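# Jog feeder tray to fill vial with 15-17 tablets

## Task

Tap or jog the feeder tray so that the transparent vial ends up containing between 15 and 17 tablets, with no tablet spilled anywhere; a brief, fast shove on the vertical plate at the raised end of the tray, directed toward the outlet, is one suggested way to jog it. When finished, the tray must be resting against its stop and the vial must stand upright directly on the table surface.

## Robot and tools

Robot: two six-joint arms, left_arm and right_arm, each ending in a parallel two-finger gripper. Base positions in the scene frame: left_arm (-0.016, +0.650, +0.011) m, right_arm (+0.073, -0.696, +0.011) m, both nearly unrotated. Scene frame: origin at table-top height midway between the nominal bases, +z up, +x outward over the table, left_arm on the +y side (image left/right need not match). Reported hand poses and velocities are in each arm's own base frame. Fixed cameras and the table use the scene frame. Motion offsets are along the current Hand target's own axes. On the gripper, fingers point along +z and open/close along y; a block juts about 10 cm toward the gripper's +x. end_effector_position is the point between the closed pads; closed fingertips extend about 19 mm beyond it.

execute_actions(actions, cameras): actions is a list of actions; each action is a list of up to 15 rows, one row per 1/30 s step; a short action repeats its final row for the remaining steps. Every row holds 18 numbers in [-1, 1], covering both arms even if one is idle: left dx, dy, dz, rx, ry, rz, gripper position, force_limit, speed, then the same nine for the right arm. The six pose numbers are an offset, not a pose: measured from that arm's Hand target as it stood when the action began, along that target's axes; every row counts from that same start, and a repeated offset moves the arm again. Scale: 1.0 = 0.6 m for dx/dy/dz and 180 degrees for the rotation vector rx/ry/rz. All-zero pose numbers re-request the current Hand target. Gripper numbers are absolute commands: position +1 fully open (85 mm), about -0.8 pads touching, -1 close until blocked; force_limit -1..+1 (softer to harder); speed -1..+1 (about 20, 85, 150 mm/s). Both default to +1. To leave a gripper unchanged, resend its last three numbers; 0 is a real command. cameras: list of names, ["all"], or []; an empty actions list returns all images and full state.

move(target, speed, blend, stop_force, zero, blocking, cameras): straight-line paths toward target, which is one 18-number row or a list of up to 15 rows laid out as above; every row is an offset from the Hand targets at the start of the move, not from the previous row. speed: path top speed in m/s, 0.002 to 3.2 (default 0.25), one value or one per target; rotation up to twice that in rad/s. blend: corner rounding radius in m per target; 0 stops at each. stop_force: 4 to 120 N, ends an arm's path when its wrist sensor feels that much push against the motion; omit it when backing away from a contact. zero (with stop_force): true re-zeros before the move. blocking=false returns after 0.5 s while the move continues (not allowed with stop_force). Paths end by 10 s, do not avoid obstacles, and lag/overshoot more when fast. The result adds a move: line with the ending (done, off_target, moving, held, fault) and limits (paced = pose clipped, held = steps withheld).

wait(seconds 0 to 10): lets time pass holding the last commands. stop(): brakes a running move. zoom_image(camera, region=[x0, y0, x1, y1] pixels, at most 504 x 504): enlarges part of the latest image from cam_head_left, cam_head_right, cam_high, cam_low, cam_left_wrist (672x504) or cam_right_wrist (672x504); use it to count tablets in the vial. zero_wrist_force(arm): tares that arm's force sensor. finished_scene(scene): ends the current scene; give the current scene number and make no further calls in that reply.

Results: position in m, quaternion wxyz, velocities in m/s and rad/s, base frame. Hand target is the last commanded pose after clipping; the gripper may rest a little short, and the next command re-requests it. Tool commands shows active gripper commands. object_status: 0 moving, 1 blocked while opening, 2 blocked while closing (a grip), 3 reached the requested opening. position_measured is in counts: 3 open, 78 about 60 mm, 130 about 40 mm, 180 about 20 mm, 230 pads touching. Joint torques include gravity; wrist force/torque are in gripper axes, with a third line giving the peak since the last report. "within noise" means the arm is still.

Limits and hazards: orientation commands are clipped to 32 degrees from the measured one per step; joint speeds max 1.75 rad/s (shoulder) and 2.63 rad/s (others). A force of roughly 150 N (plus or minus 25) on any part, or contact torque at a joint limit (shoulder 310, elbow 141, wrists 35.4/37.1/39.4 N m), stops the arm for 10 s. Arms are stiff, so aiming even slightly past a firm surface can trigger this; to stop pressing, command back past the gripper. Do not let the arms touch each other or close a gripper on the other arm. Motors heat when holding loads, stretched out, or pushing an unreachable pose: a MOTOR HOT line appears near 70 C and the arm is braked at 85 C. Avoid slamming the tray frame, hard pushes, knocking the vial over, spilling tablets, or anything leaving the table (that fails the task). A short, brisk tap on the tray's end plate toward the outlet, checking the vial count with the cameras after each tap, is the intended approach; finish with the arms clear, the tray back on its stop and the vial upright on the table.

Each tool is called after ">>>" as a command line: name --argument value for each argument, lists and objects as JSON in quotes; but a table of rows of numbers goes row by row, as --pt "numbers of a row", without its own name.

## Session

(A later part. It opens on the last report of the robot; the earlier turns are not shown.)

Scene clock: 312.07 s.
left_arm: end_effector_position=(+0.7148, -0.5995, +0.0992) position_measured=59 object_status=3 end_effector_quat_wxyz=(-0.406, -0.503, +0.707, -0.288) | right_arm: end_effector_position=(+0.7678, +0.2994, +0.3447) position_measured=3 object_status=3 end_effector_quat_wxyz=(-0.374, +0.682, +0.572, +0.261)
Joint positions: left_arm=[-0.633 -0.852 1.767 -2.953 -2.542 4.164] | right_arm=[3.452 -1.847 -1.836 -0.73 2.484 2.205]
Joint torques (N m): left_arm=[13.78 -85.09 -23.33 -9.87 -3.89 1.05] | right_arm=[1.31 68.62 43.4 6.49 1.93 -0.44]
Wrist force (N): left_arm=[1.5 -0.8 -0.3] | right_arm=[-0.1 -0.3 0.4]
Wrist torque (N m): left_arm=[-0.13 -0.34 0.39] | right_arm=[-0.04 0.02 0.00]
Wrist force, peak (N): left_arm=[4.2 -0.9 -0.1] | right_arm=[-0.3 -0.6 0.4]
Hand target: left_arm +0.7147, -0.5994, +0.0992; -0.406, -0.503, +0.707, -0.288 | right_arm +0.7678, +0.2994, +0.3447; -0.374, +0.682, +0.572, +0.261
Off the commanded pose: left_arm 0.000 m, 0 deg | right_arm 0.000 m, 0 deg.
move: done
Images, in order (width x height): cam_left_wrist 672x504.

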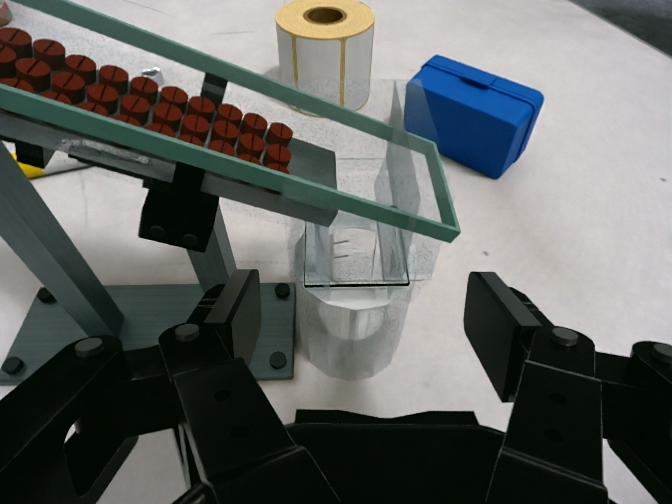

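>>> move --target '[0,0,0,0,0,0,0.55,-1,-1,0.049,-0.028,0.2,-0.107,0.046,-0.01,-0.8,0,0]' --cameras '["cam_left_wrist","cam_right_wrist","cam_low","cam_high"]'

>>> zoom_image --camera "cam_right_wrist" --region '[130, 30, 570, 360]'

>>> zoom_image --camera "cam_high" --region '[190, 240, 290, 340]'

Scene clock: 359.23 s.
left_arm: end_effector_position=(+0.7147, -0.5994, +0.0992) position_measured=59 object_status=3 end_effector_quat_wxyz=(-0.406, -0.503, +0.707, -0.288) | right_arm: end_effector_position=(+0.7491, +0.4148, +0.3010) position_measured=229 object_status=0 end_effector_quat_wxyz=(-0.290, +0.706, +0.502, +0.407)
Joint positions: left_arm=[-0.633 -0.852 1.768 -2.953 -2.542 4.164] | right_arm=[3.662 -1.906 -2.04 0.15 2.177 2.731]
Joint torques (N m): left_arm=[13.49 -100.99 -23.89 -9.91 -4.82 -1.79] | right_arm=[4.22 87.88 49.62 7.9 -0.88 1.94]
Wrist force (N): left_arm=[1.7 -1.1 0.2] | right_arm=[-0.1 -0.2 0.2]
Wrist torque (N m): left_arm=[-0.18 -0.37 0.39] | right_arm=[-0.01 0.10 -0.22]
Wrist force, peak (N): left_arm=[2.1 -0.9 -0.3] | right_arm=[-0.7 -2.1 2.1]
Hand target: left_arm +0.7147, -0.5994, +0.0992; -0.406, -0.503, +0.707, -0.288 | right_arm +0.7491, +0.4148, +0.3012; -0.290, +0.706, +0.502, +0.407
Off the commanded pose: left_arm 0.000 m, 0 deg | right_arm 0.000 m, 0 deg.
move: done
Images, in order (width x height): cam_high 504x504, cam_low 504x504, cam_left_wrist 672x504, cam_right_wrist 672x504.

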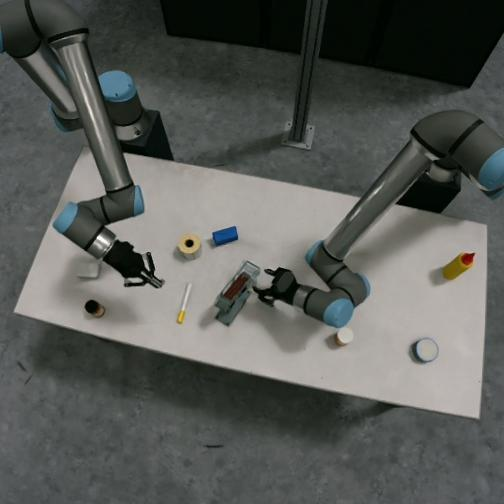

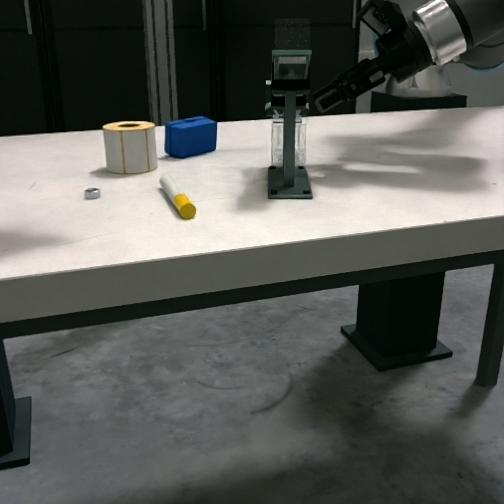

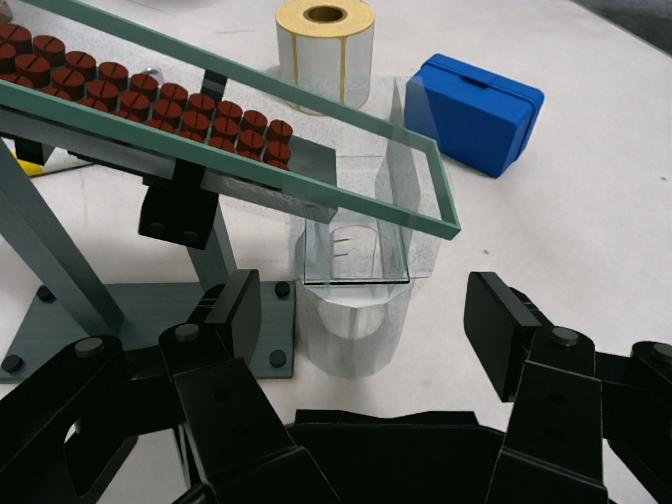

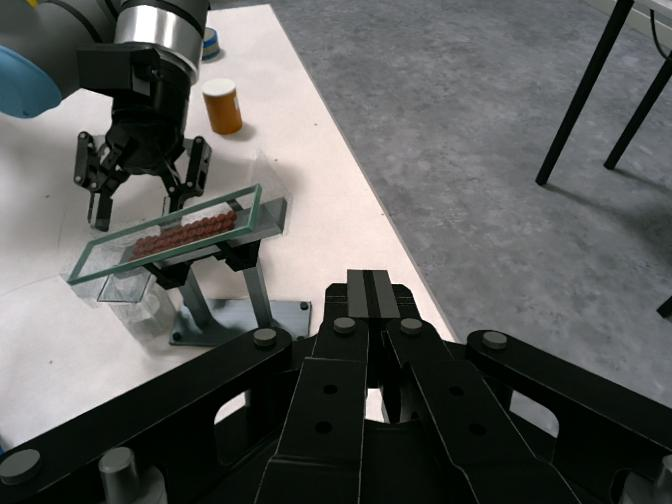

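Scaled by 1.145 from the camera's 672x504 image, which has a finer 960x720 frame.

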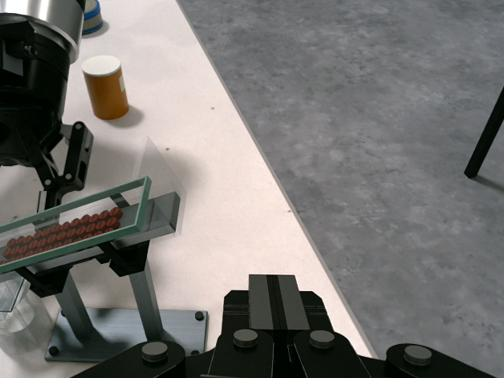

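Scaled by 5.040 from the camera's 504x504 image, which has a finer 720x720 frame.

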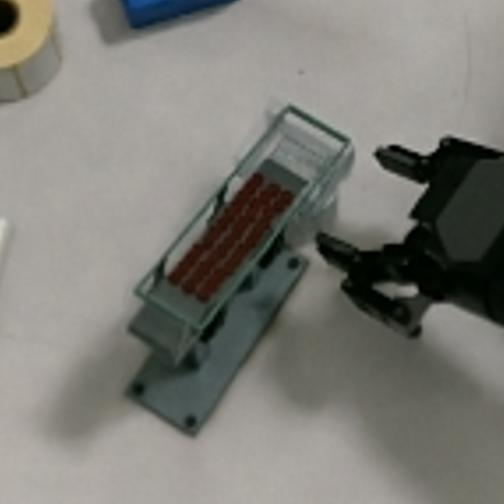

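>>> move --target '[0,0,0,0,0,0,0.55,-1,-1,-0.0195,-0.0105,0.253,0,0,0,-0.8,0,0]' --cameras '["cam_right_wrist","cam_low","cam_high"]'

>>> zoom_image --camera "cam_right_wrist" --region '[30, 30, 470, 360]'

>>> zoom_image --camera "cam_low" --region '[230, 0, 370, 220]'

>>> zoom_image --camera "cam_high" --region '[190, 240, 290, 340]'

Scene clock: 385.73 s.
left_arm: end_effector_position=(+0.7147, -0.5994, +0.0992) position_measured=59 object_status=3 end_effector_quat_wxyz=(-0.406, -0.503, +0.707, -0.288) | right_arm: end_effector_position=(+0.7843, +0.5356, +0.2153) position_measured=229 object_status=3 end_effector_quat_wxyz=(-0.290, +0.706, +0.502, +0.407)
Joint positions: left_arm=[-0.633 -0.852 1.768 -2.953 -2.542 4.164] | right_arm=[3.778 -2.118 -1.916 0.282 2.083 2.812]
Joint torques (N m): left_arm=[13.69 -97.58 -25.04 -9.47 -5.06 -1.09] | right_arm=[0.64 77.98 24.52 1.19 2.31 -0.98]
Wrist force (N): left_arm=[1.6 -1.0 -0.1] | right_arm=[-0.2 -0.2 -0.4]
Wrist torque (N m): left_arm=[-0.16 -0.36 0.39] | right_arm=[0.06 0.10 -0.23]
Wrist force, peak (N): left_arm=[1.9 -1.1 -0.1] | right_arm=[-0.3 0.0 -3.8]
Hand target: left_arm +0.7147, -0.5994, +0.0992; -0.406, -0.503, +0.707, -0.288 | right_arm +0.7842, +0.5356, +0.2152; -0.290, +0.706, +0.502, +0.407
Off the commanded pose: left_arm 0.000 m, 0 deg | right_arm 0.000 m, 0 deg.
move: done
Images, in order (width x height): cam_high 504x504, cam_low 504x504, cam_right_wrist 672x504.

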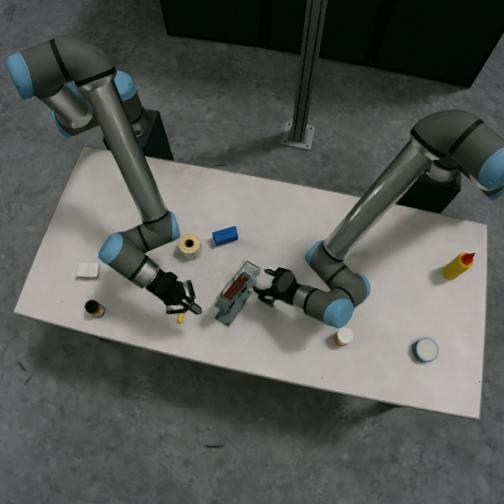

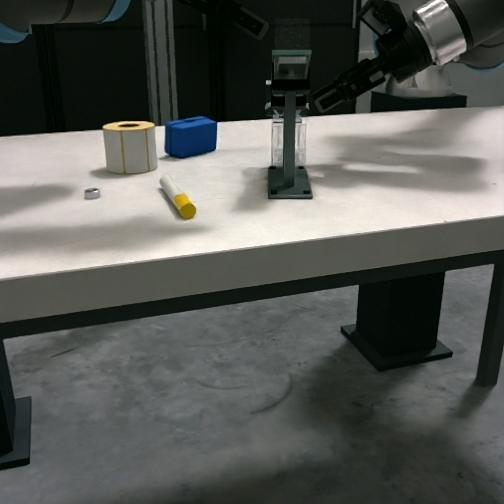

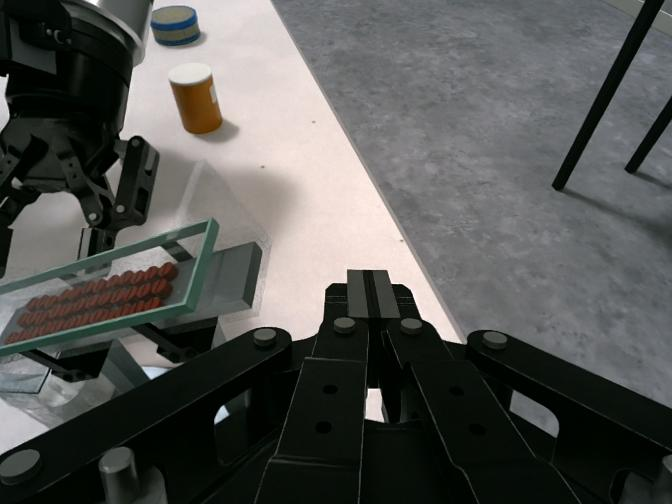

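Scaled by 1.145 from the camera's 672x504 image, which has a finer 960x720 frame.

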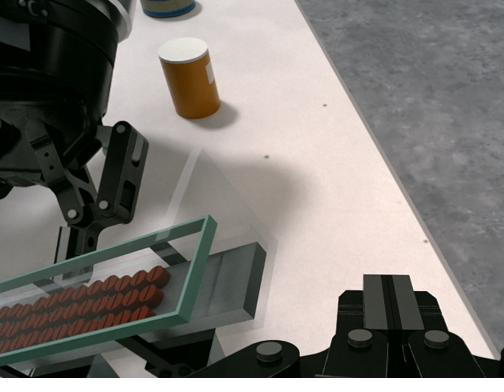

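Scaled by 2.291 from the camera's 504x504 image, which has a finer 720x720 frame.

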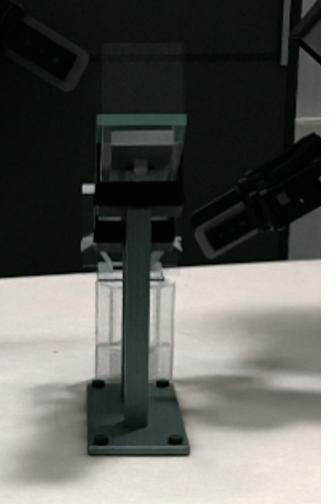

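Scaled by 5.040 from the camera's 504x504 image, which has a finer 720x720 frame.

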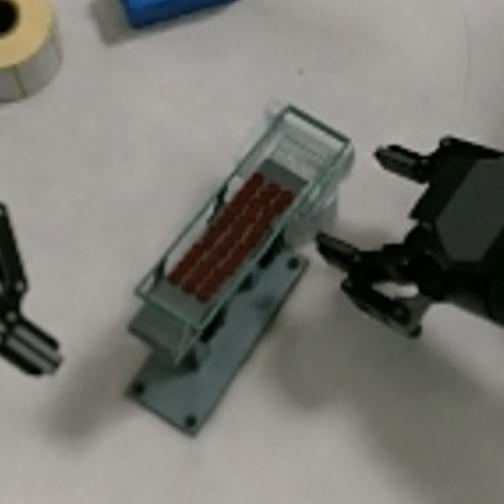

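>>> move --target '[0,0,0,0,0,0,0.55,-1,-1,0.0427,0,0.1007,0,0,0,-0.8,0,0]' --cameras '["cam_right_wrist","cam_low","cam_high"]' --speed 0.12

>>> zoom_image --camera "cam_low" --region '[230, 0, 370, 220]'

>>> zoom_image --camera "cam_high" --region '[190, 240, 290, 340]'

Scene clock: 411.80 s.
left_arm: end_effector_position=(+0.7147, -0.5994, +0.0992) position_measured=59 object_status=3 end_effector_quat_wxyz=(-0.406, -0.503, +0.707, -0.288) | right_arm: end_effector_position=(+0.8056, +0.5972, +0.2071) position_measured=229 object_status=3 end_effector_quat_wxyz=(-0.290, +0.706, +0.502, +0.407) end_effector_velocity=(-0.001, -0.002, +0.003) end_effector_angular_velocity=(+0.002, -0.003, +0.001)
Joint positions: left_arm=[-0.633 -0.852 1.768 -2.953 -2.542 4.164] | right_arm=[3.824 -2.182 -1.817 0.261 2.045 2.842]
Joint velocities: left_arm=[within noise] | right_arm=[-0.001 0.005 -0.004 0.002 0.002 -0.002]
Joint torques (N m): left_arm=[13.3 -96.1 -23.98 -9.15 -4.96 -1.46] | right_arm=[-10.45 104.88 23.34 7.24 3.38 -1.29]
Wrist force (N): left_arm=[1.6 -1.1 -0.5] | right_arm=[-0.2 0.3 -1.0]
Wrist torque (N m): left_arm=[-0.17 -0.35 0.39] | right_arm=[0.13 0.08 -0.14]
Wrist force, peak (N): left_arm=[1.8 -1.2 0.2] | right_arm=[-0.8 0.1 -2.9]
Hand target: left_arm +0.7147, -0.5994, +0.0992; -0.406, -0.503, +0.707, -0.288 | right_arm +0.8056, +0.5971, +0.2072; -0.290, +0.706, +0.502, +0.407
Off the commanded pose: left_arm 0.000 m, 0 deg | right_arm 0.000 m, 0 deg.
move: done
Images, in order (width x height): cam_high 504x504, cam_low 504x504, cam_right_wrist 672x504.

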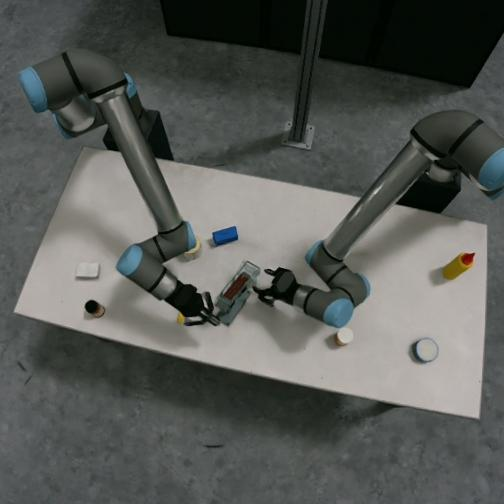

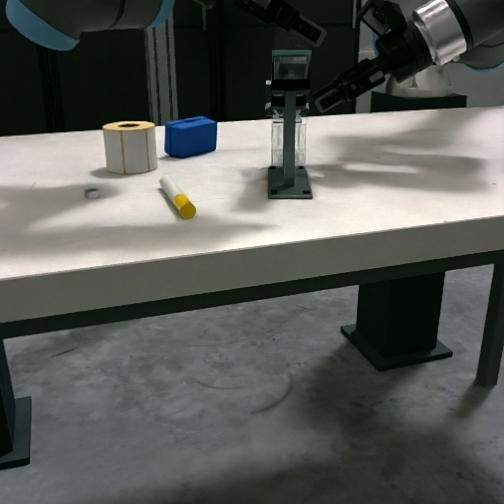

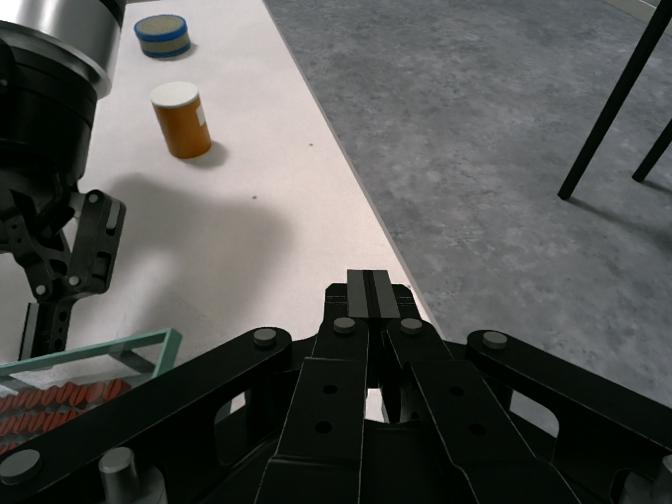

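Scaled by 2.291 from the camera's 504x504 image, which has a finer 720x720 frame.

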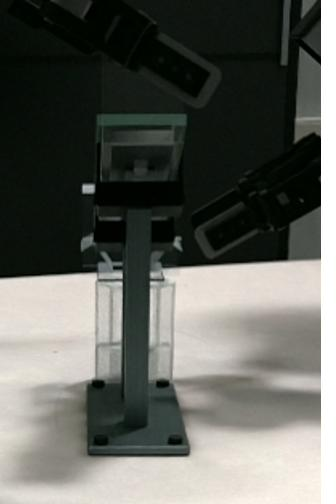

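Scaled by 5.040 from the camera's 504x504 image, which has a finer 720x720 frame.

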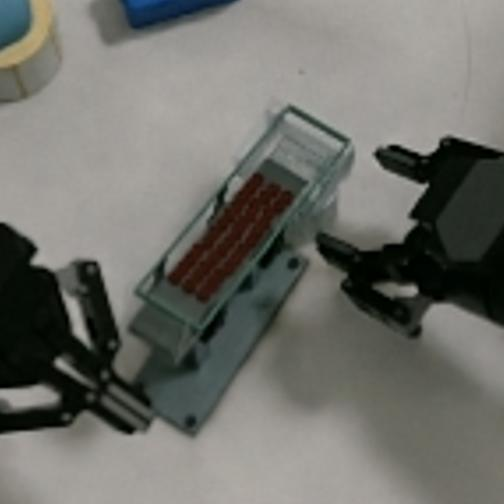

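>>> move --pt "0 0 0 0 0 0 0.55 -1 -1 0 0 -0.022 0 0 0 -0.8 0 0" --pt "0 0 0 0 0 0 0.55 -1 -1 0 -0.09 -0.022 0 0 0 -0.8 0 0" --cameras '["cam_right_wrist","cam_low","cam_high","cam_left_wrist"]' --speed 0.03 --stop_force 4

>>> zoom_image --camera "cam_high" --region '[190, 240, 290, 340]'

Scene clock: 427.97 s.
left_arm: end_effector_position=(+0.7147, -0.5994, +0.0992) position_measured=59 object_status=3 end_effector_quat_wxyz=(-0.406, -0.503, +0.707, -0.288) | right_arm: end_effector_position=(+0.7570, +0.6019, +0.2139) position_measured=229 object_status=3 end_effector_quat_wxyz=(-0.290, +0.706, +0.502, +0.407)
Joint positions: left_arm=[-0.633 -0.852 1.768 -2.953 -2.542 4.164] | right_arm=[3.869 -2.13 -1.901 0.306 2.007 2.87]
Joint torques (N m): left_arm=[12.33 -96.75 -24.82 -9.1 -4.47 -1.27] | right_arm=[-1.93 59.54 44.05 0.65 0.53 -1.21]
Wrist force (N): left_arm=[1.9 -0.7 -0.3] | right_arm=[3.2 2.5 -3.7]
Wrist torque (N m): left_arm=[-0.11 -0.40 0.39] | right_arm=[0.14 -0.12 -0.08]
Wrist force, peak (N): left_arm=[2.0 -0.9 0.2] | right_arm=[1.9 5.1 -1.6]
Hand target: left_arm +0.7147, -0.5994, +0.0992; -0.406, -0.503, +0.707, -0.288 | right_arm +0.7570, +0.6019, +0.2139; -0.290, +0.706, +0.502, +0.407 (not the last commanded pose)
Off the commanded pose: left_arm 0.000 m, 0 deg | right_arm 0.007 m, 0 deg.
move: contact (right_arm); path passed 1 of 2 targets
Images, in order (width x height): cam_high 504x504, cam_low 504x504, cam_left_wrist 672x504, cam_right_wrist 672x504.

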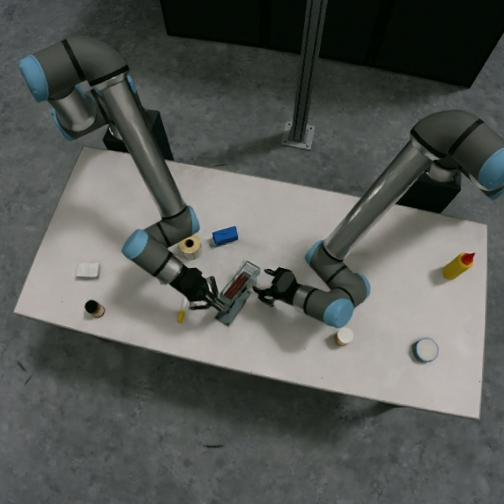

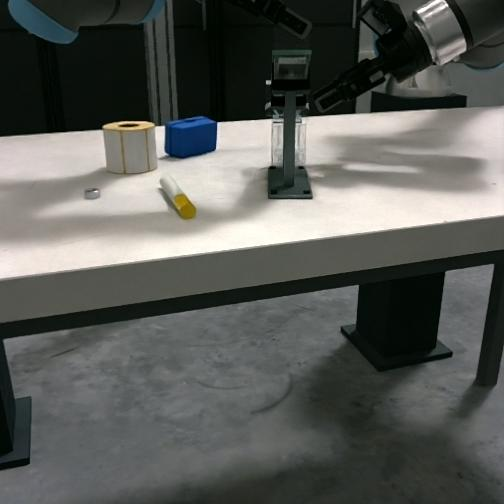

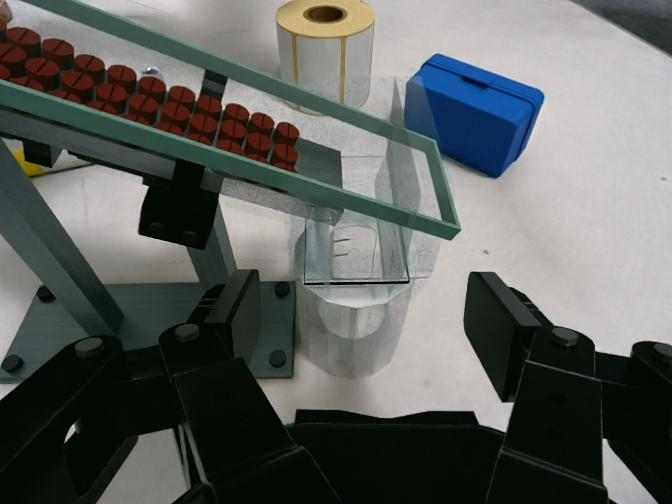

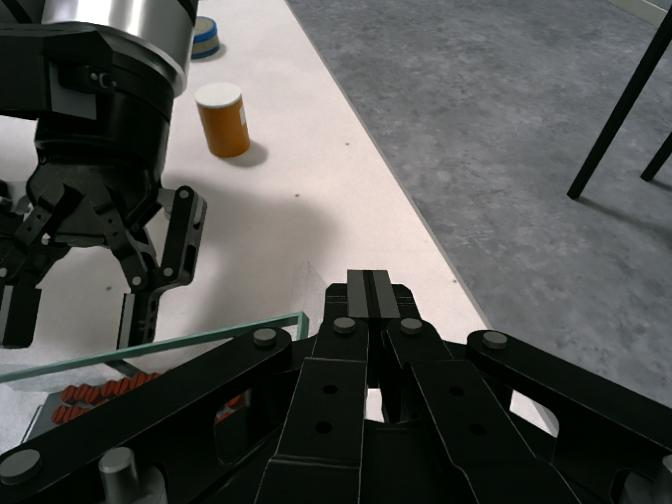

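Scaled by 5.040 from the camera's 504x504 image, which has a finer 720x720 frame.

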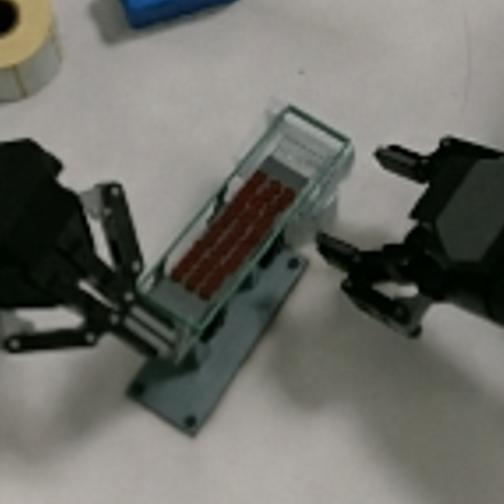

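>>> execute_actions --actions '[[[0,0,0,0,0,0,0.55,-1,-1,0,-0.008,0,0,0,0,-0.8,0,0],[0,0,0,0,0,0,0.55,-1,-1,0,-0.016,0,0,0,0,-0.8,0,0],[0,0,0,0,0,0,0.55,-1,-1,0,-0.02,0,0,0,0,-0.8,0,0],[0,0,0,0,0,0,0.55,-1,-1,0,-0.01,0,0,0,0,-0.8,0,0],[0,0,0,0,0,0,0.55,-1,-1,0,0,0,0,0,0,-0.8,0,0],[0,0,0,0,0,0,0.55,-1,-1,0,0.01,0,0,0,0,-0.8,0,0],[0,0,0,0,0,0,0.55,-1,-1,0,0.015,0,0,0,0,-0.8,0,0]]]' --cameras '["cam_high","cam_left_wrist"]'

>>> zoom_image --camera "cam_high" --region '[190, 240, 290, 340]'

>>> zoom_image --camera "cam_left_wrist" --region '[180, 60, 560, 400]'

Scene clock: 445.33 s.
left_arm: end_effector_position=(+0.7147, -0.5994, +0.0992) position_measured=59 object_status=3 end_effector_quat_wxyz=(-0.406, -0.503, +0.707, -0.288) | right_arm: end_effector_position=(+0.7655, +0.5990, +0.2138) position_measured=229 object_status=3 end_effector_quat_wxyz=(-0.290, +0.706, +0.502, +0.407)
Joint positions: left_arm=[-0.633 -0.852 1.768 -2.953 -2.542 4.164] | right_arm=[3.859 -2.137 -1.889 0.297 2.016 2.863]
Joint torques (N m): left_arm=[13.84 -94.8 -24.59 -8.42 -4.35 -0.88] | right_arm=[-6.83 103.97 31.97 8.56 -0.65 0.82]
Wrist force (N): left_arm=[1.5 -0.9 -0.1] | right_arm=[-0.5 -3.4 -0.9]
Wrist torque (N m): left_arm=[-0.14 -0.33 0.39] | right_arm=[-0.50 0.06 0.08]
Wrist force, peak (N): left_arm=[2.0 -0.8 0.1] | right_arm=[7.8 105.1 -5.6]
Hand target: left_arm +0.7147, -0.5994, +0.0992; -0.406, -0.503, +0.707, -0.288 | right_arm +0.7655, +0.5989, +0.2139; -0.290, +0.706, +0.502, +0.407
Off the commanded pose: left_arm 0.000 m, 0 deg | right_arm 0.000 m, 0 deg.
Images, in order (width x height): cam_high 504x504, cam_left_wrist 672x504.

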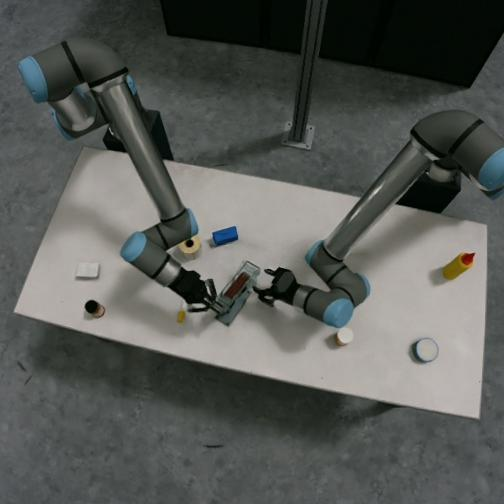

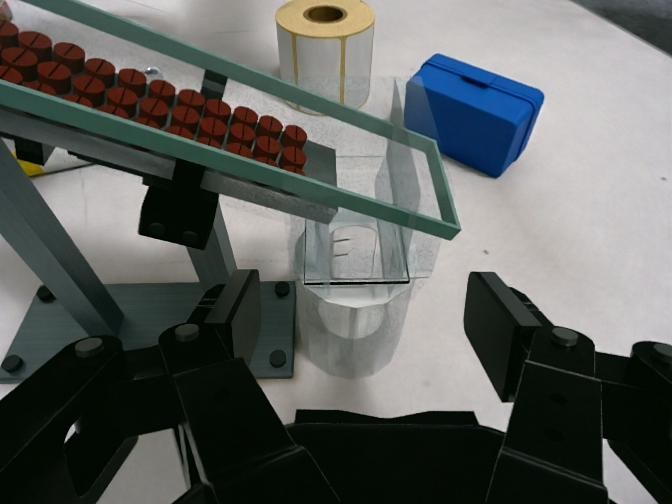

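Scaled by 5.040 from the camera's 504x504 image, which has a finer 720x720 frame.

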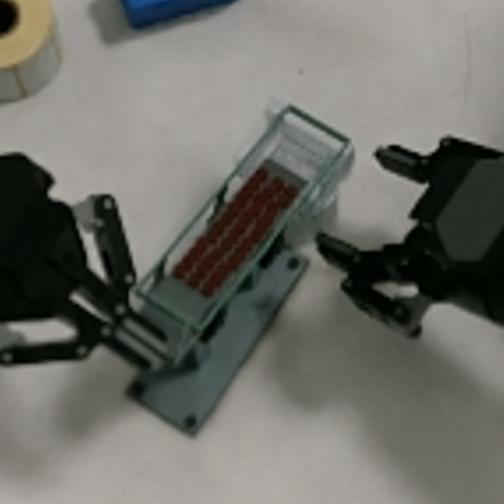

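Scaled by 1.326 from the camera's 672x504 image, which has a finer 960x720 frame.

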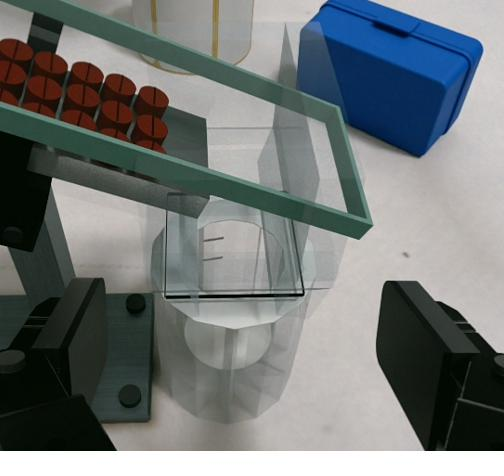

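>>> move --target '[0,0,0,0,0,0,0.55,-1,-1,0,-0.05,0,0,0,0,-0.8,0,0]' --speed 0.02 --stop_force 12 --cameras '["cam_left_wrist"]'

>>> zoom_image --camera "cam_left_wrist" --region '[180, 60, 560, 400]'

Scene clock: 455.70 s.
left_arm: end_effector_position=(+0.7147, -0.5994, +0.0992) position_measured=59 object_status=3 end_effector_quat_wxyz=(-0.406, -0.503, +0.707, -0.288) | right_arm: end_effector_position=(+0.7532, +0.6032, +0.2139) position_measured=229 object_status=3 end_effector_quat_wxyz=(-0.290, +0.706, +0.502, +0.407)
Joint positions: left_arm=[-0.633 -0.852 1.768 -2.953 -2.542 4.164] | right_arm=[3.874 -2.128 -1.907 0.31 2.003 2.873]
Joint torques (N m): left_arm=[12.07 -91.21 -24.86 -8.22 -4.65 -1.1] | right_arm=[-3.45 56.88 42.39 0.46 4.58 -1.26]
Wrist force (N): left_arm=[1.7 -0.7 -0.2] | right_arm=[2.5 4.0 -5.7]
Wrist torque (N m): left_arm=[-0.11 -0.37 0.39] | right_arm=[-0.51 -0.01 -0.01]
Wrist force, peak (N): left_arm=[1.9 -1.3 -0.1] | right_arm=[1.3 19.7 -3.0]
Hand target: left_arm +0.7147, -0.5994, +0.0992; -0.406, -0.503, +0.707, -0.288 | right_arm +0.7532, +0.6032, +0.2139; -0.290, +0.706, +0.502, +0.407 (not the last commanded pose)
Off the commanded pose: left_arm 0.000 m, 0 deg | right_arm 0.017 m, 0 deg.
move: contact (right_arm)
Images, in order (width x height): cam_left_wrist 672x504.

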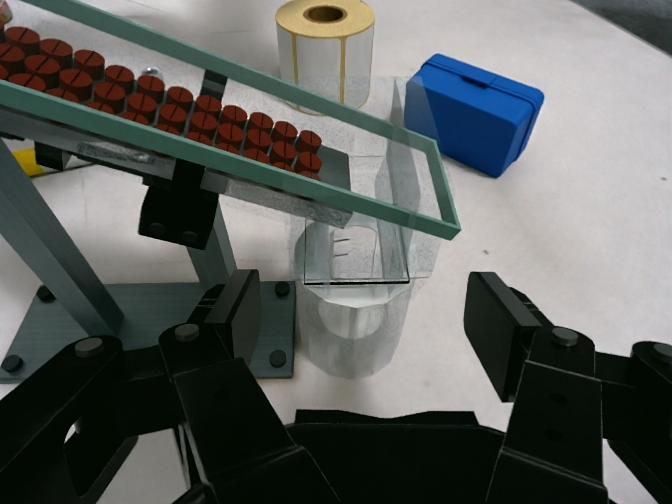

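Scaled by 1.326 from the camera's 672x504 image, which has a finer 960x720 frame.

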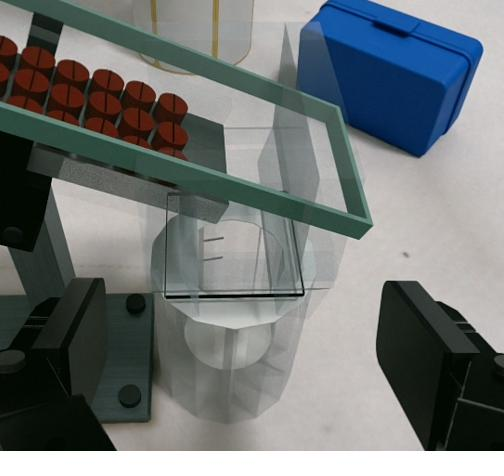

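>>> execute_actions --actions '[[[0,0,0,0,0,0,0.55,-1,-1,0,0.03,0,0,0,0,-0.8,0,0]]]' --cameras '["cam_left_wrist"]'

>>> zoom_image --camera "cam_left_wrist" --region '[180, 60, 560, 400]'

Scene clock: 478.17 s.
left_arm: end_effector_position=(+0.7147, -0.5994, +0.0992) position_measured=59 object_status=3 end_effector_quat_wxyz=(-0.406, -0.503, +0.707, -0.288) | right_arm: end_effector_position=(+0.7702, +0.5973, +0.2138) position_measured=229 object_status=3 end_effector_quat_wxyz=(-0.290, +0.706, +0.502, +0.407)
Joint positions: left_arm=[-0.633 -0.852 1.768 -2.953 -2.542 4.164] | right_arm=[3.853 -2.14 -1.882 0.292 2.021 2.86]
Joint torques (N m): left_arm=[11.73 -93.2 -24.81 -8.36 -4.56 -1.02] | right_arm=[-5.02 104.09 30.71 8.41 1.58 0.2]
Wrist force (N): left_arm=[1.6 -0.9 0.0] | right_arm=[-2.1 -4.2 -0.7]
Wrist torque (N m): left_arm=[-0.14 -0.35 0.39] | right_arm=[-0.62 0.33 0.08]
Wrist force, peak (N): left_arm=[2.0 -1.1 -0.3] | right_arm=[1.8 -11.4 -0.4]
Hand target: left_arm +0.7147, -0.5994, +0.0992; -0.406, -0.503, +0.707, -0.288 | right_arm +0.7703, +0.5973, +0.2139; -0.290, +0.706, +0.502, +0.407
Off the commanded pose: left_arm 0.000 m, 0 deg | right_arm 0.000 m, 0 deg.
Images, in order (width x height): cam_left_wrist 672x504.

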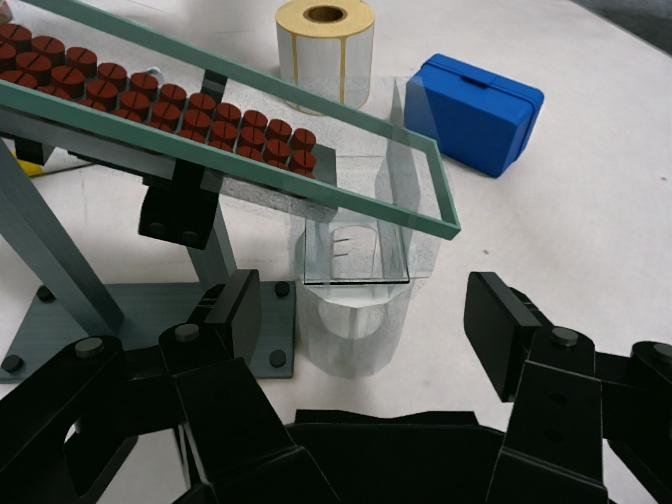

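Scaled by 1.326 from the camera's 672x504 image, which has a finer 960x720 frame.

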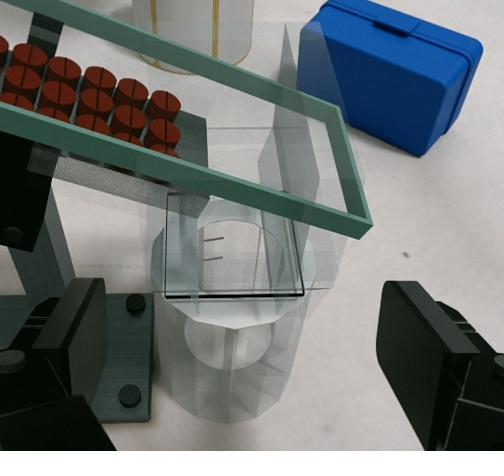

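>>> execute_actions --actions '[[[0,0,0,0,0,0,0.55,-1,-1,0,-0.01,0,0,0,0,-0.8,0,0],[0,0,0,0,0,0,0.55,-1,-1,0,-0.015,0,0,0,0,-0.8,0,0],[0,0,0,0,0,0,0.55,-1,-1,0,-0.02,0,0,0,0,-0.8,0,0],[0,0,0,0,0,0,0.55,-1,-1,0,-0.025,0,0,0,0,-0.8,0,0],[0,0,0,0,0,0,0.55,-1,-1,0,-0.029,0,0,0,0,-0.8,0,0]],[[0,0,0,0,0,0,0.55,-1,-1,0,0.0175,0,0,0,0,-0.8,0,0]],[[0,0,0,0,0,0,0.55,-1,-1,0,-0.0035,0,0,0,0,-0.8,0,0],[0,0,0,0,0,0,0.55,-1,-1,0,-0.007,0,0,0,0,-0.8,0,0],[0,0,0,0,0,0,0.55,-1,-1,0,-0.0105,0,0,0,0,-0.8,0,0],[0,0,0,0,0,0,0.55,-1,-1,0,-0.014,0,0,0,0,-0.8,0,0],[0,0,0,0,0,0,0.55,-1,-1,0,-0.0175,0,0,0,0,-0.8,0,0]],[[0,0,0,0,0,0,0.55,-1,-1,0,0.0175,0,0,0,0,-0.8,0,0]]]' --cameras '["cam_left_wrist","cam_high"]'

>>> zoom_image --camera "cam_left_wrist" --region '[180, 60, 560, 400]'

>>> zoom_image --camera "cam_high" --region '[190, 240, 290, 340]'

Scene clock: 511.77 s.
left_arm: end_effector_position=(+0.7147, -0.5994, +0.0992) position_measured=59 object_status=3 end_effector_quat_wxyz=(-0.406, -0.503, +0.707, -0.288) | right_arm: end_effector_position=(+0.7637, +0.5995, +0.2139) position_measured=229 object_status=3 end_effector_quat_wxyz=(-0.290, +0.706, +0.502, +0.407)
Joint positions: left_arm=[-0.633 -0.852 1.768 -2.953 -2.542 4.164] | right_arm=[3.861 -2.135 -1.892 0.299 2.014 2.865]
Joint torques (N m): left_arm=[9.47 -91.9 -24.39 -7.61 -4.62 -0.42] | right_arm=[0.6 104.05 22.24 8.69 -1.13 1.84]
Wrist force (N): left_arm=[1.7 -0.8 0.1] | right_arm=[-1.9 -4.0 -0.8]
Wrist torque (N m): left_arm=[-0.12 -0.37 0.39] | right_arm=[-0.60 0.29 -0.10]
Wrist force, peak (N): left_arm=[1.9 -1.3 -0.1] | right_arm=[0.1 9.1 0.0]
Hand target: left_arm +0.7147, -0.5994, +0.0992; -0.406, -0.503, +0.707, -0.288 | right_arm +0.7637, +0.5995, +0.2139; -0.290, +0.706, +0.502, +0.407
Off the commanded pose: left_arm 0.000 m, 0 deg | right_arm 0.000 m, 0 deg.
Images, in order (width x height): cam_high 504x504, cam_left_wrist 672x504.

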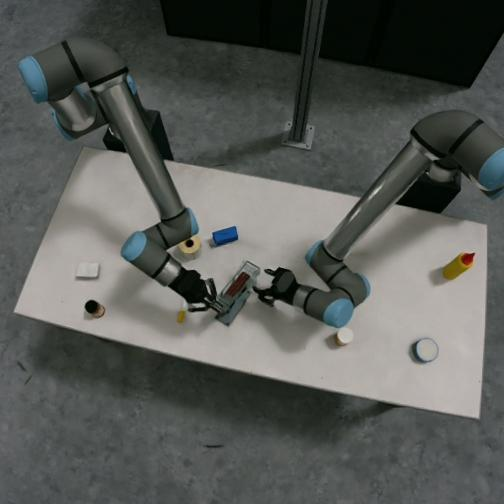

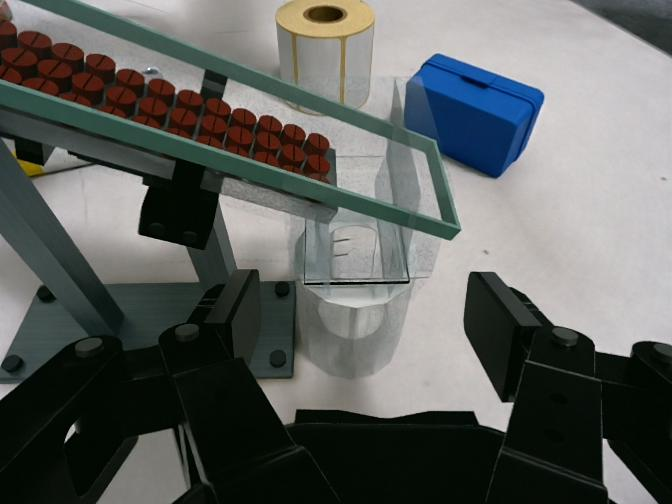

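Scaled by 1.326 from the camera's 672x504 image, which has a finer 960x720 frame.

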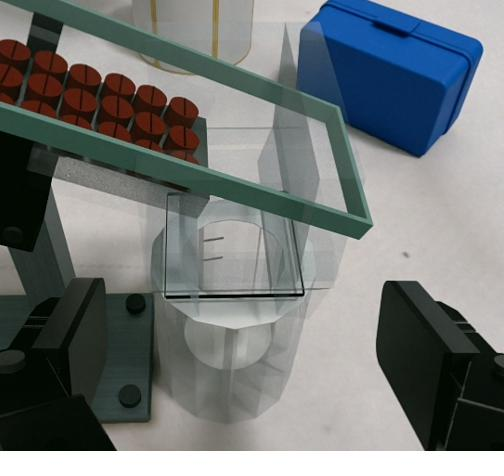

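Scaled by 5.040 from the camera's 504x504 image, which has a finer 720x720 frame.

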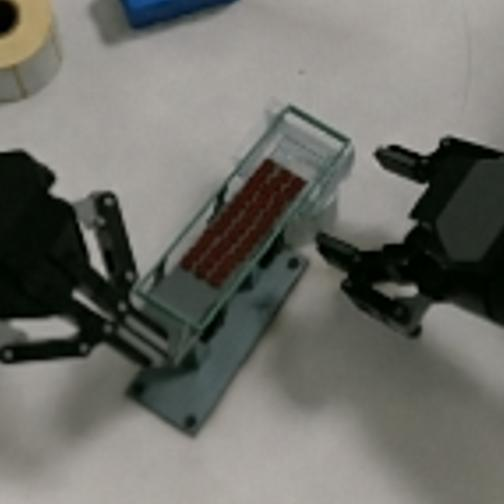

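>>> execute_actions --actions '[[[0,0,0,0,0,0,0.55,-1,-1,0,-0.0045,0,0,0,0,-0.8,0,0],[0,0,0,0,0,0,0.55,-1,-1,0,-0.009,0,0,0,0,-0.8,0,0],[0,0,0,0,0,0,0.55,-1,-1,0,-0.0135,0,0,0,0,-0.8,0,0],[0,0,0,0,0,0,0.55,-1,-1,0,-0.0175,0,0,0,0,-0.8,0,0],[0,0,0,0,0,0,0.55,-1,-1,0,-0.0175,0,0,0,0,-0.8,0,0],[0,0,0,0,0,0,0.55,-1,-1,0,-0.0175,0,0,0,0,-0.8,0,0],[0,0,0,0,0,0,0.55,-1,-1,0,-0.0175,0,0,0,0,-0.8,0,0],[0,0,0,0,0,0,0.55,-1,-1,0,-0.0175,0,0,0,0,-0.8,0,0],[0,0,0,0,0,0,0.55,-1,-1,0,0,0,0,0,0,-0.8,0,0]],[[0,0,0,0,0,0,0.55,-1,-1,0,-0.0045,0,0,0,0,-0.8,0,0],[0,0,0,0,0,0,0.55,-1,-1,0,-0.009,0,0,0,0,-0.8,0,0],[0,0,0,0,0,0,0.55,-1,-1,0,-0.0135,0,0,0,0,-0.8,0,0],[0,0,0,0,0,0,0.55,-1,-1,0,-0.0175,0,0,0,0,-0.8,0,0],[0,0,0,0,0,0,0.55,-1,-1,0,-0.0175,0,0,0,0,-0.8,0,0],[0,0,0,0,0,0,0.55,-1,-1,0,-0.0175,0,0,0,0,-0.8,0,0],[0,0,0,0,0,0,0.55,-1,-1,0,-0.0175,0,0,0,0,-0.8,0,0],[0,0,0,0,0,0,0.55,-1,-1,0,-0.0175,0,0,0,0,-0.8,0,0],[0,0,0,0,0,0,0.55,-1,-1,0,0,0,0,0,0,-0.8,0,0]],[[0,0,0,0,0,0,0.55,-1,-1,0,-0.0045,0,0,0,0,-0.8,0,0],[0,0,0,0,0,0,0.55,-1,-1,0,-0.009,0,0,0,0,-0.8,0,0],[0,0,0,0,0,0,0.55,-1,-1,0,-0.0135,0,0,0,0,-0.8,0,0],[0,0,0,0,0,0,0.55,-1,-1,0,-0.0175,0,0,0,0,-0.8,0,0],[0,0,0,0,0,0,0.55,-1,-1,0,-0.0175,0,0,0,0,-0.8,0,0],[0,0,0,0,0,0,0.55,-1,-1,0,-0.0175,0,0,0,0,-0.8,0,0],[0,0,0,0,0,0,0.55,-1,-1,0,-0.0175,0,0,0,0,-0.8,0,0],[0,0,0,0,0,0,0.55,-1,-1,0,-0.0175,0,0,0,0,-0.8,0,0],[0,0,0,0,0,0,0.55,-1,-1,0,0,0,0,0,0,-0.8,0,0]]]' --cameras '["cam_left_wrist","cam_high"]'

>>> zoom_image --camera "cam_left_wrist" --region '[180, 60, 560, 400]'

>>> zoom_image --camera "cam_high" --region '[190, 240, 290, 340]'

Scene clock: 540.50 s.
left_arm: end_effector_position=(+0.7147, -0.5994, +0.0992) position_measured=59 object_status=3 end_effector_quat_wxyz=(-0.406, -0.503, +0.707, -0.288) | right_arm: end_effector_position=(+0.7637, +0.5996, +0.2138) position_measured=229 object_status=3 end_effector_quat_wxyz=(-0.290, +0.706, +0.502, +0.407)
Joint positions: left_arm=[-0.633 -0.852 1.768 -2.953 -2.542 4.164] | right_arm=[3.861 -2.135 -1.892 0.299 2.014 2.865]
Joint torques (N m): left_arm=[13.29 -89.46 -24.72 -7.29 -4.43 -0.69] | right_arm=[-1.51 99.05 25.18 8.46 -0.88 1.65]
Wrist force (N): left_arm=[1.6 -0.7 0.1] | right_arm=[-1.8 -4.0 -0.9]
Wrist torque (N m): left_arm=[-0.11 -0.35 0.39] | right_arm=[-0.59 0.28 -0.10]
Wrist force, peak (N): left_arm=[1.8 -1.3 -0.3] | right_arm=[0.7 -7.5 -1.8]
Hand target: left_arm +0.7147, -0.5994, +0.0992; -0.406, -0.503, +0.707, -0.288 | right_arm +0.7637, +0.5995, +0.2139; -0.290, +0.706, +0.502, +0.407
Off the commanded pose: left_arm 0.000 m, 0 deg | right_arm 0.000 m, 0 deg.
Images, in order (width x height): cam_high 504x504, cam_left_wrist 672x504.

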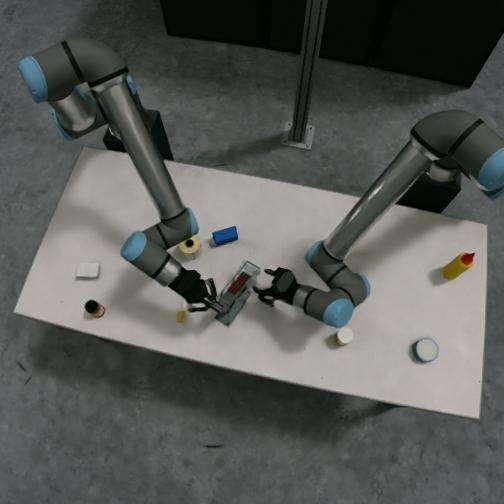

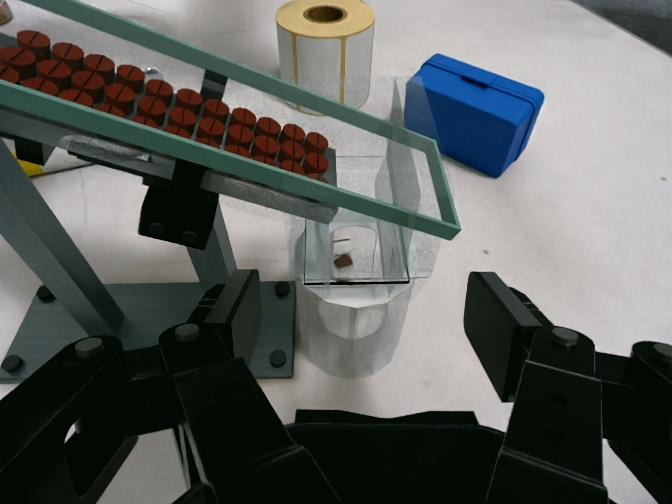

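Scaled by 1.326 from the camera's 672x504 image, which has a finer 960x720 frame.

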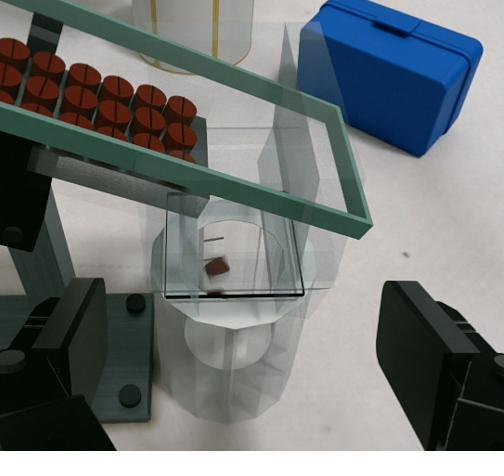

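Scaled by 5.040 from the camera's 504x504 image, which has a finer 720x720 frame.

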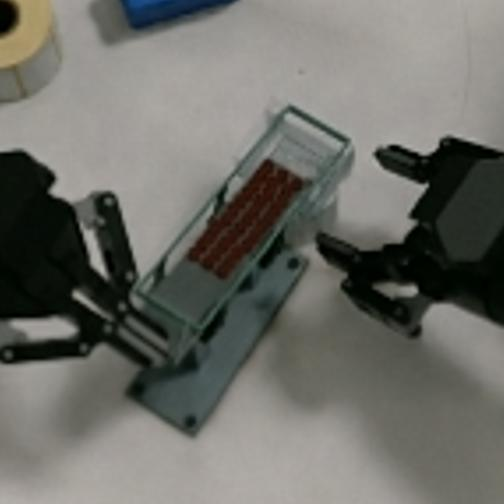

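>>> execute_actions --actions '[[[0,0,0,0,0,0,0.55,-1,-1,0,-0.009,0,0,0,0,-0.8,0,0],[0,0,0,0,0,0,0.55,-1,-1,0,-0.0175,0,0,0,0,-0.8,0,0]],[[0,0,0,0,0,0,0.55,-1,-1,0,0.0175,0,0,0,0,-0.8,0,0]],[[0,0,0,0,0,0,0.55,-1,-1,0,-0.009,0,0,0,0,-0.8,0,0],[0,0,0,0,0,0,0.55,-1,-1,0,-0.0175,0,0,0,0,-0.8,0,0]],[[0,0,0,0,0,0,0.55,-1,-1,0,0.0175,0,0,0,0,-0.8,0,0]],[[0,0,0,0,0,0,0.55,-1,-1,0,-0.009,0,0,0,0,-0.8,0,0],[0,0,0,0,0,0,0.55,-1,-1,0,-0.0175,0,0,0,0,-0.8,0,0]],[[0,0,0,0,0,0,0.55,-1,-1,0,0.0175,0,0,0,0,-0.8,0,0]],[[0,0,0,0,0,0,0.55,-1,-1,0,-0.009,0,0,0,0,-0.8,0,0],[0,0,0,0,0,0,0.55,-1,-1,0,-0.0175,0,0,0,0,-0.8,0,0]],[[0,0,0,0,0,0,0.55,-1,-1,0,0.0175,0,0,0,0,-0.8,0,0]],[[0,0,0,0,0,0,0.55,-1,-1,0,-0.009,0,0,0,0,-0.8,0,0],[0,0,0,0,0,0,0.55,-1,-1,0,-0.0175,0,0,0,0,-0.8,0,0]],[[0,0,0,0,0,0,0.55,-1,-1,0,0.0175,0,0,0,0,-0.8,0,0]],[[0,0,0,0,0,0,0.55,-1,-1,0,-0.009,0,0,0,0,-0.8,0,0],[0,0,0,0,0,0,0.55,-1,-1,0,-0.0175,0,0,0,0,-0.8,0,0]],[[0,0,0,0,0,0,0.55,-1,-1,0,0.0175,0,0,0,0,-0.8,0,0]]]' --cameras '["cam_left_wrist","cam_high"]'

>>> zoom_image --camera "cam_left_wrist" --region '[0, 0, 440, 330]'

>>> zoom_image --camera "cam_high" --region '[190, 240, 290, 340]'

Scene clock: 572.10 s.
left_arm: end_effector_position=(+0.7147, -0.5994, +0.0992) position_measured=59 object_status=3 end_effector_quat_wxyz=(-0.406, -0.503, +0.707, -0.288) | right_arm: end_effector_position=(+0.7637, +0.5996, +0.2139) position_measured=229 object_status=3 end_effector_quat_wxyz=(-0.290, +0.706, +0.502, +0.407)
Joint positions: left_arm=[-0.633 -0.852 1.768 -2.953 -2.542 4.164] | right_arm=[3.861 -2.135 -1.892 0.299 2.014 2.865]
Joint torques (N m): left_arm=[10.66 -87.98 -25.43 -6.92 -4.43 -0.3] | right_arm=[1.18 104.91 22.37 8.56 -1.02 1.73]
Wrist force (N): left_arm=[1.7 -0.9 0.2] | right_arm=[-2.6 -0.5 -1.3]
Wrist torque (N m): left_arm=[-0.13 -0.36 0.39] | right_arm=[-0.01 0.41 -0.11]
Wrist force, peak (N): left_arm=[2.2 -1.1 -0.1] | right_arm=[-1.3 14.3 -2.3]
Hand target: left_arm +0.7147, -0.5994, +0.0992; -0.406, -0.503, +0.707, -0.288 | right_arm +0.7637, +0.5995, +0.2139; -0.290, +0.706, +0.502, +0.407
Off the commanded pose: left_arm 0.000 m, 0 deg | right_arm 0.000 m, 0 deg.
Images, in order (width x height): cam_high 504x504, cam_left_wrist 672x504.

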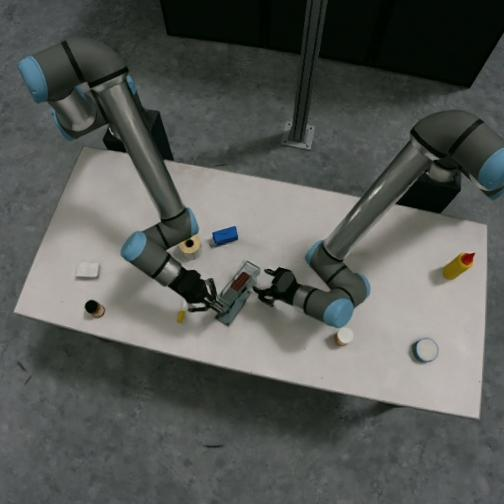

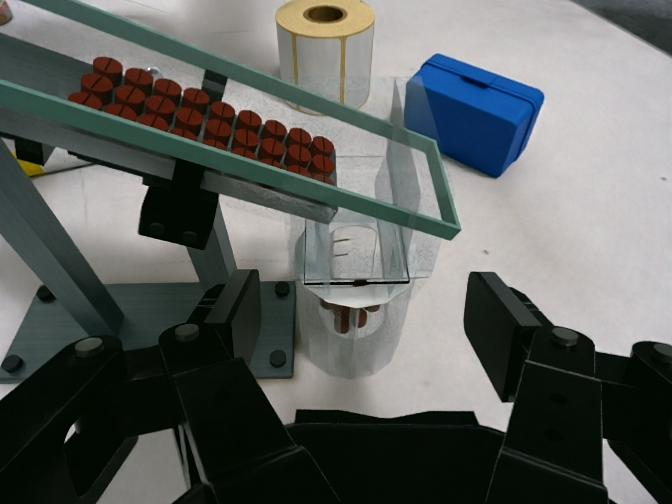

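Scaled by 1.145 from the camera's 672x504 image, which has a finer 960x720 frame.

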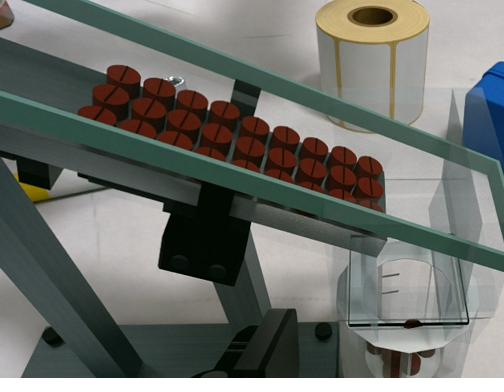

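Scaled by 5.040 from the camera's 504x504 image, which has a finer 720x720 frame.

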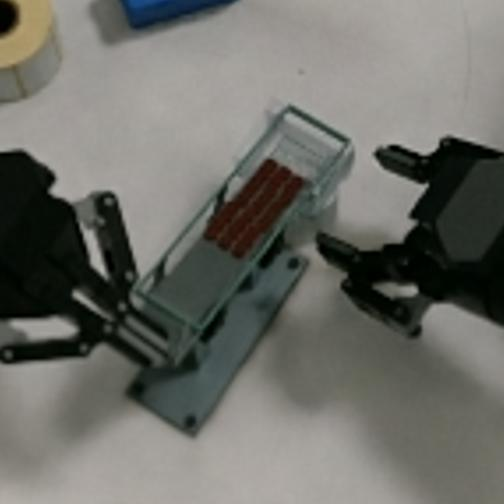

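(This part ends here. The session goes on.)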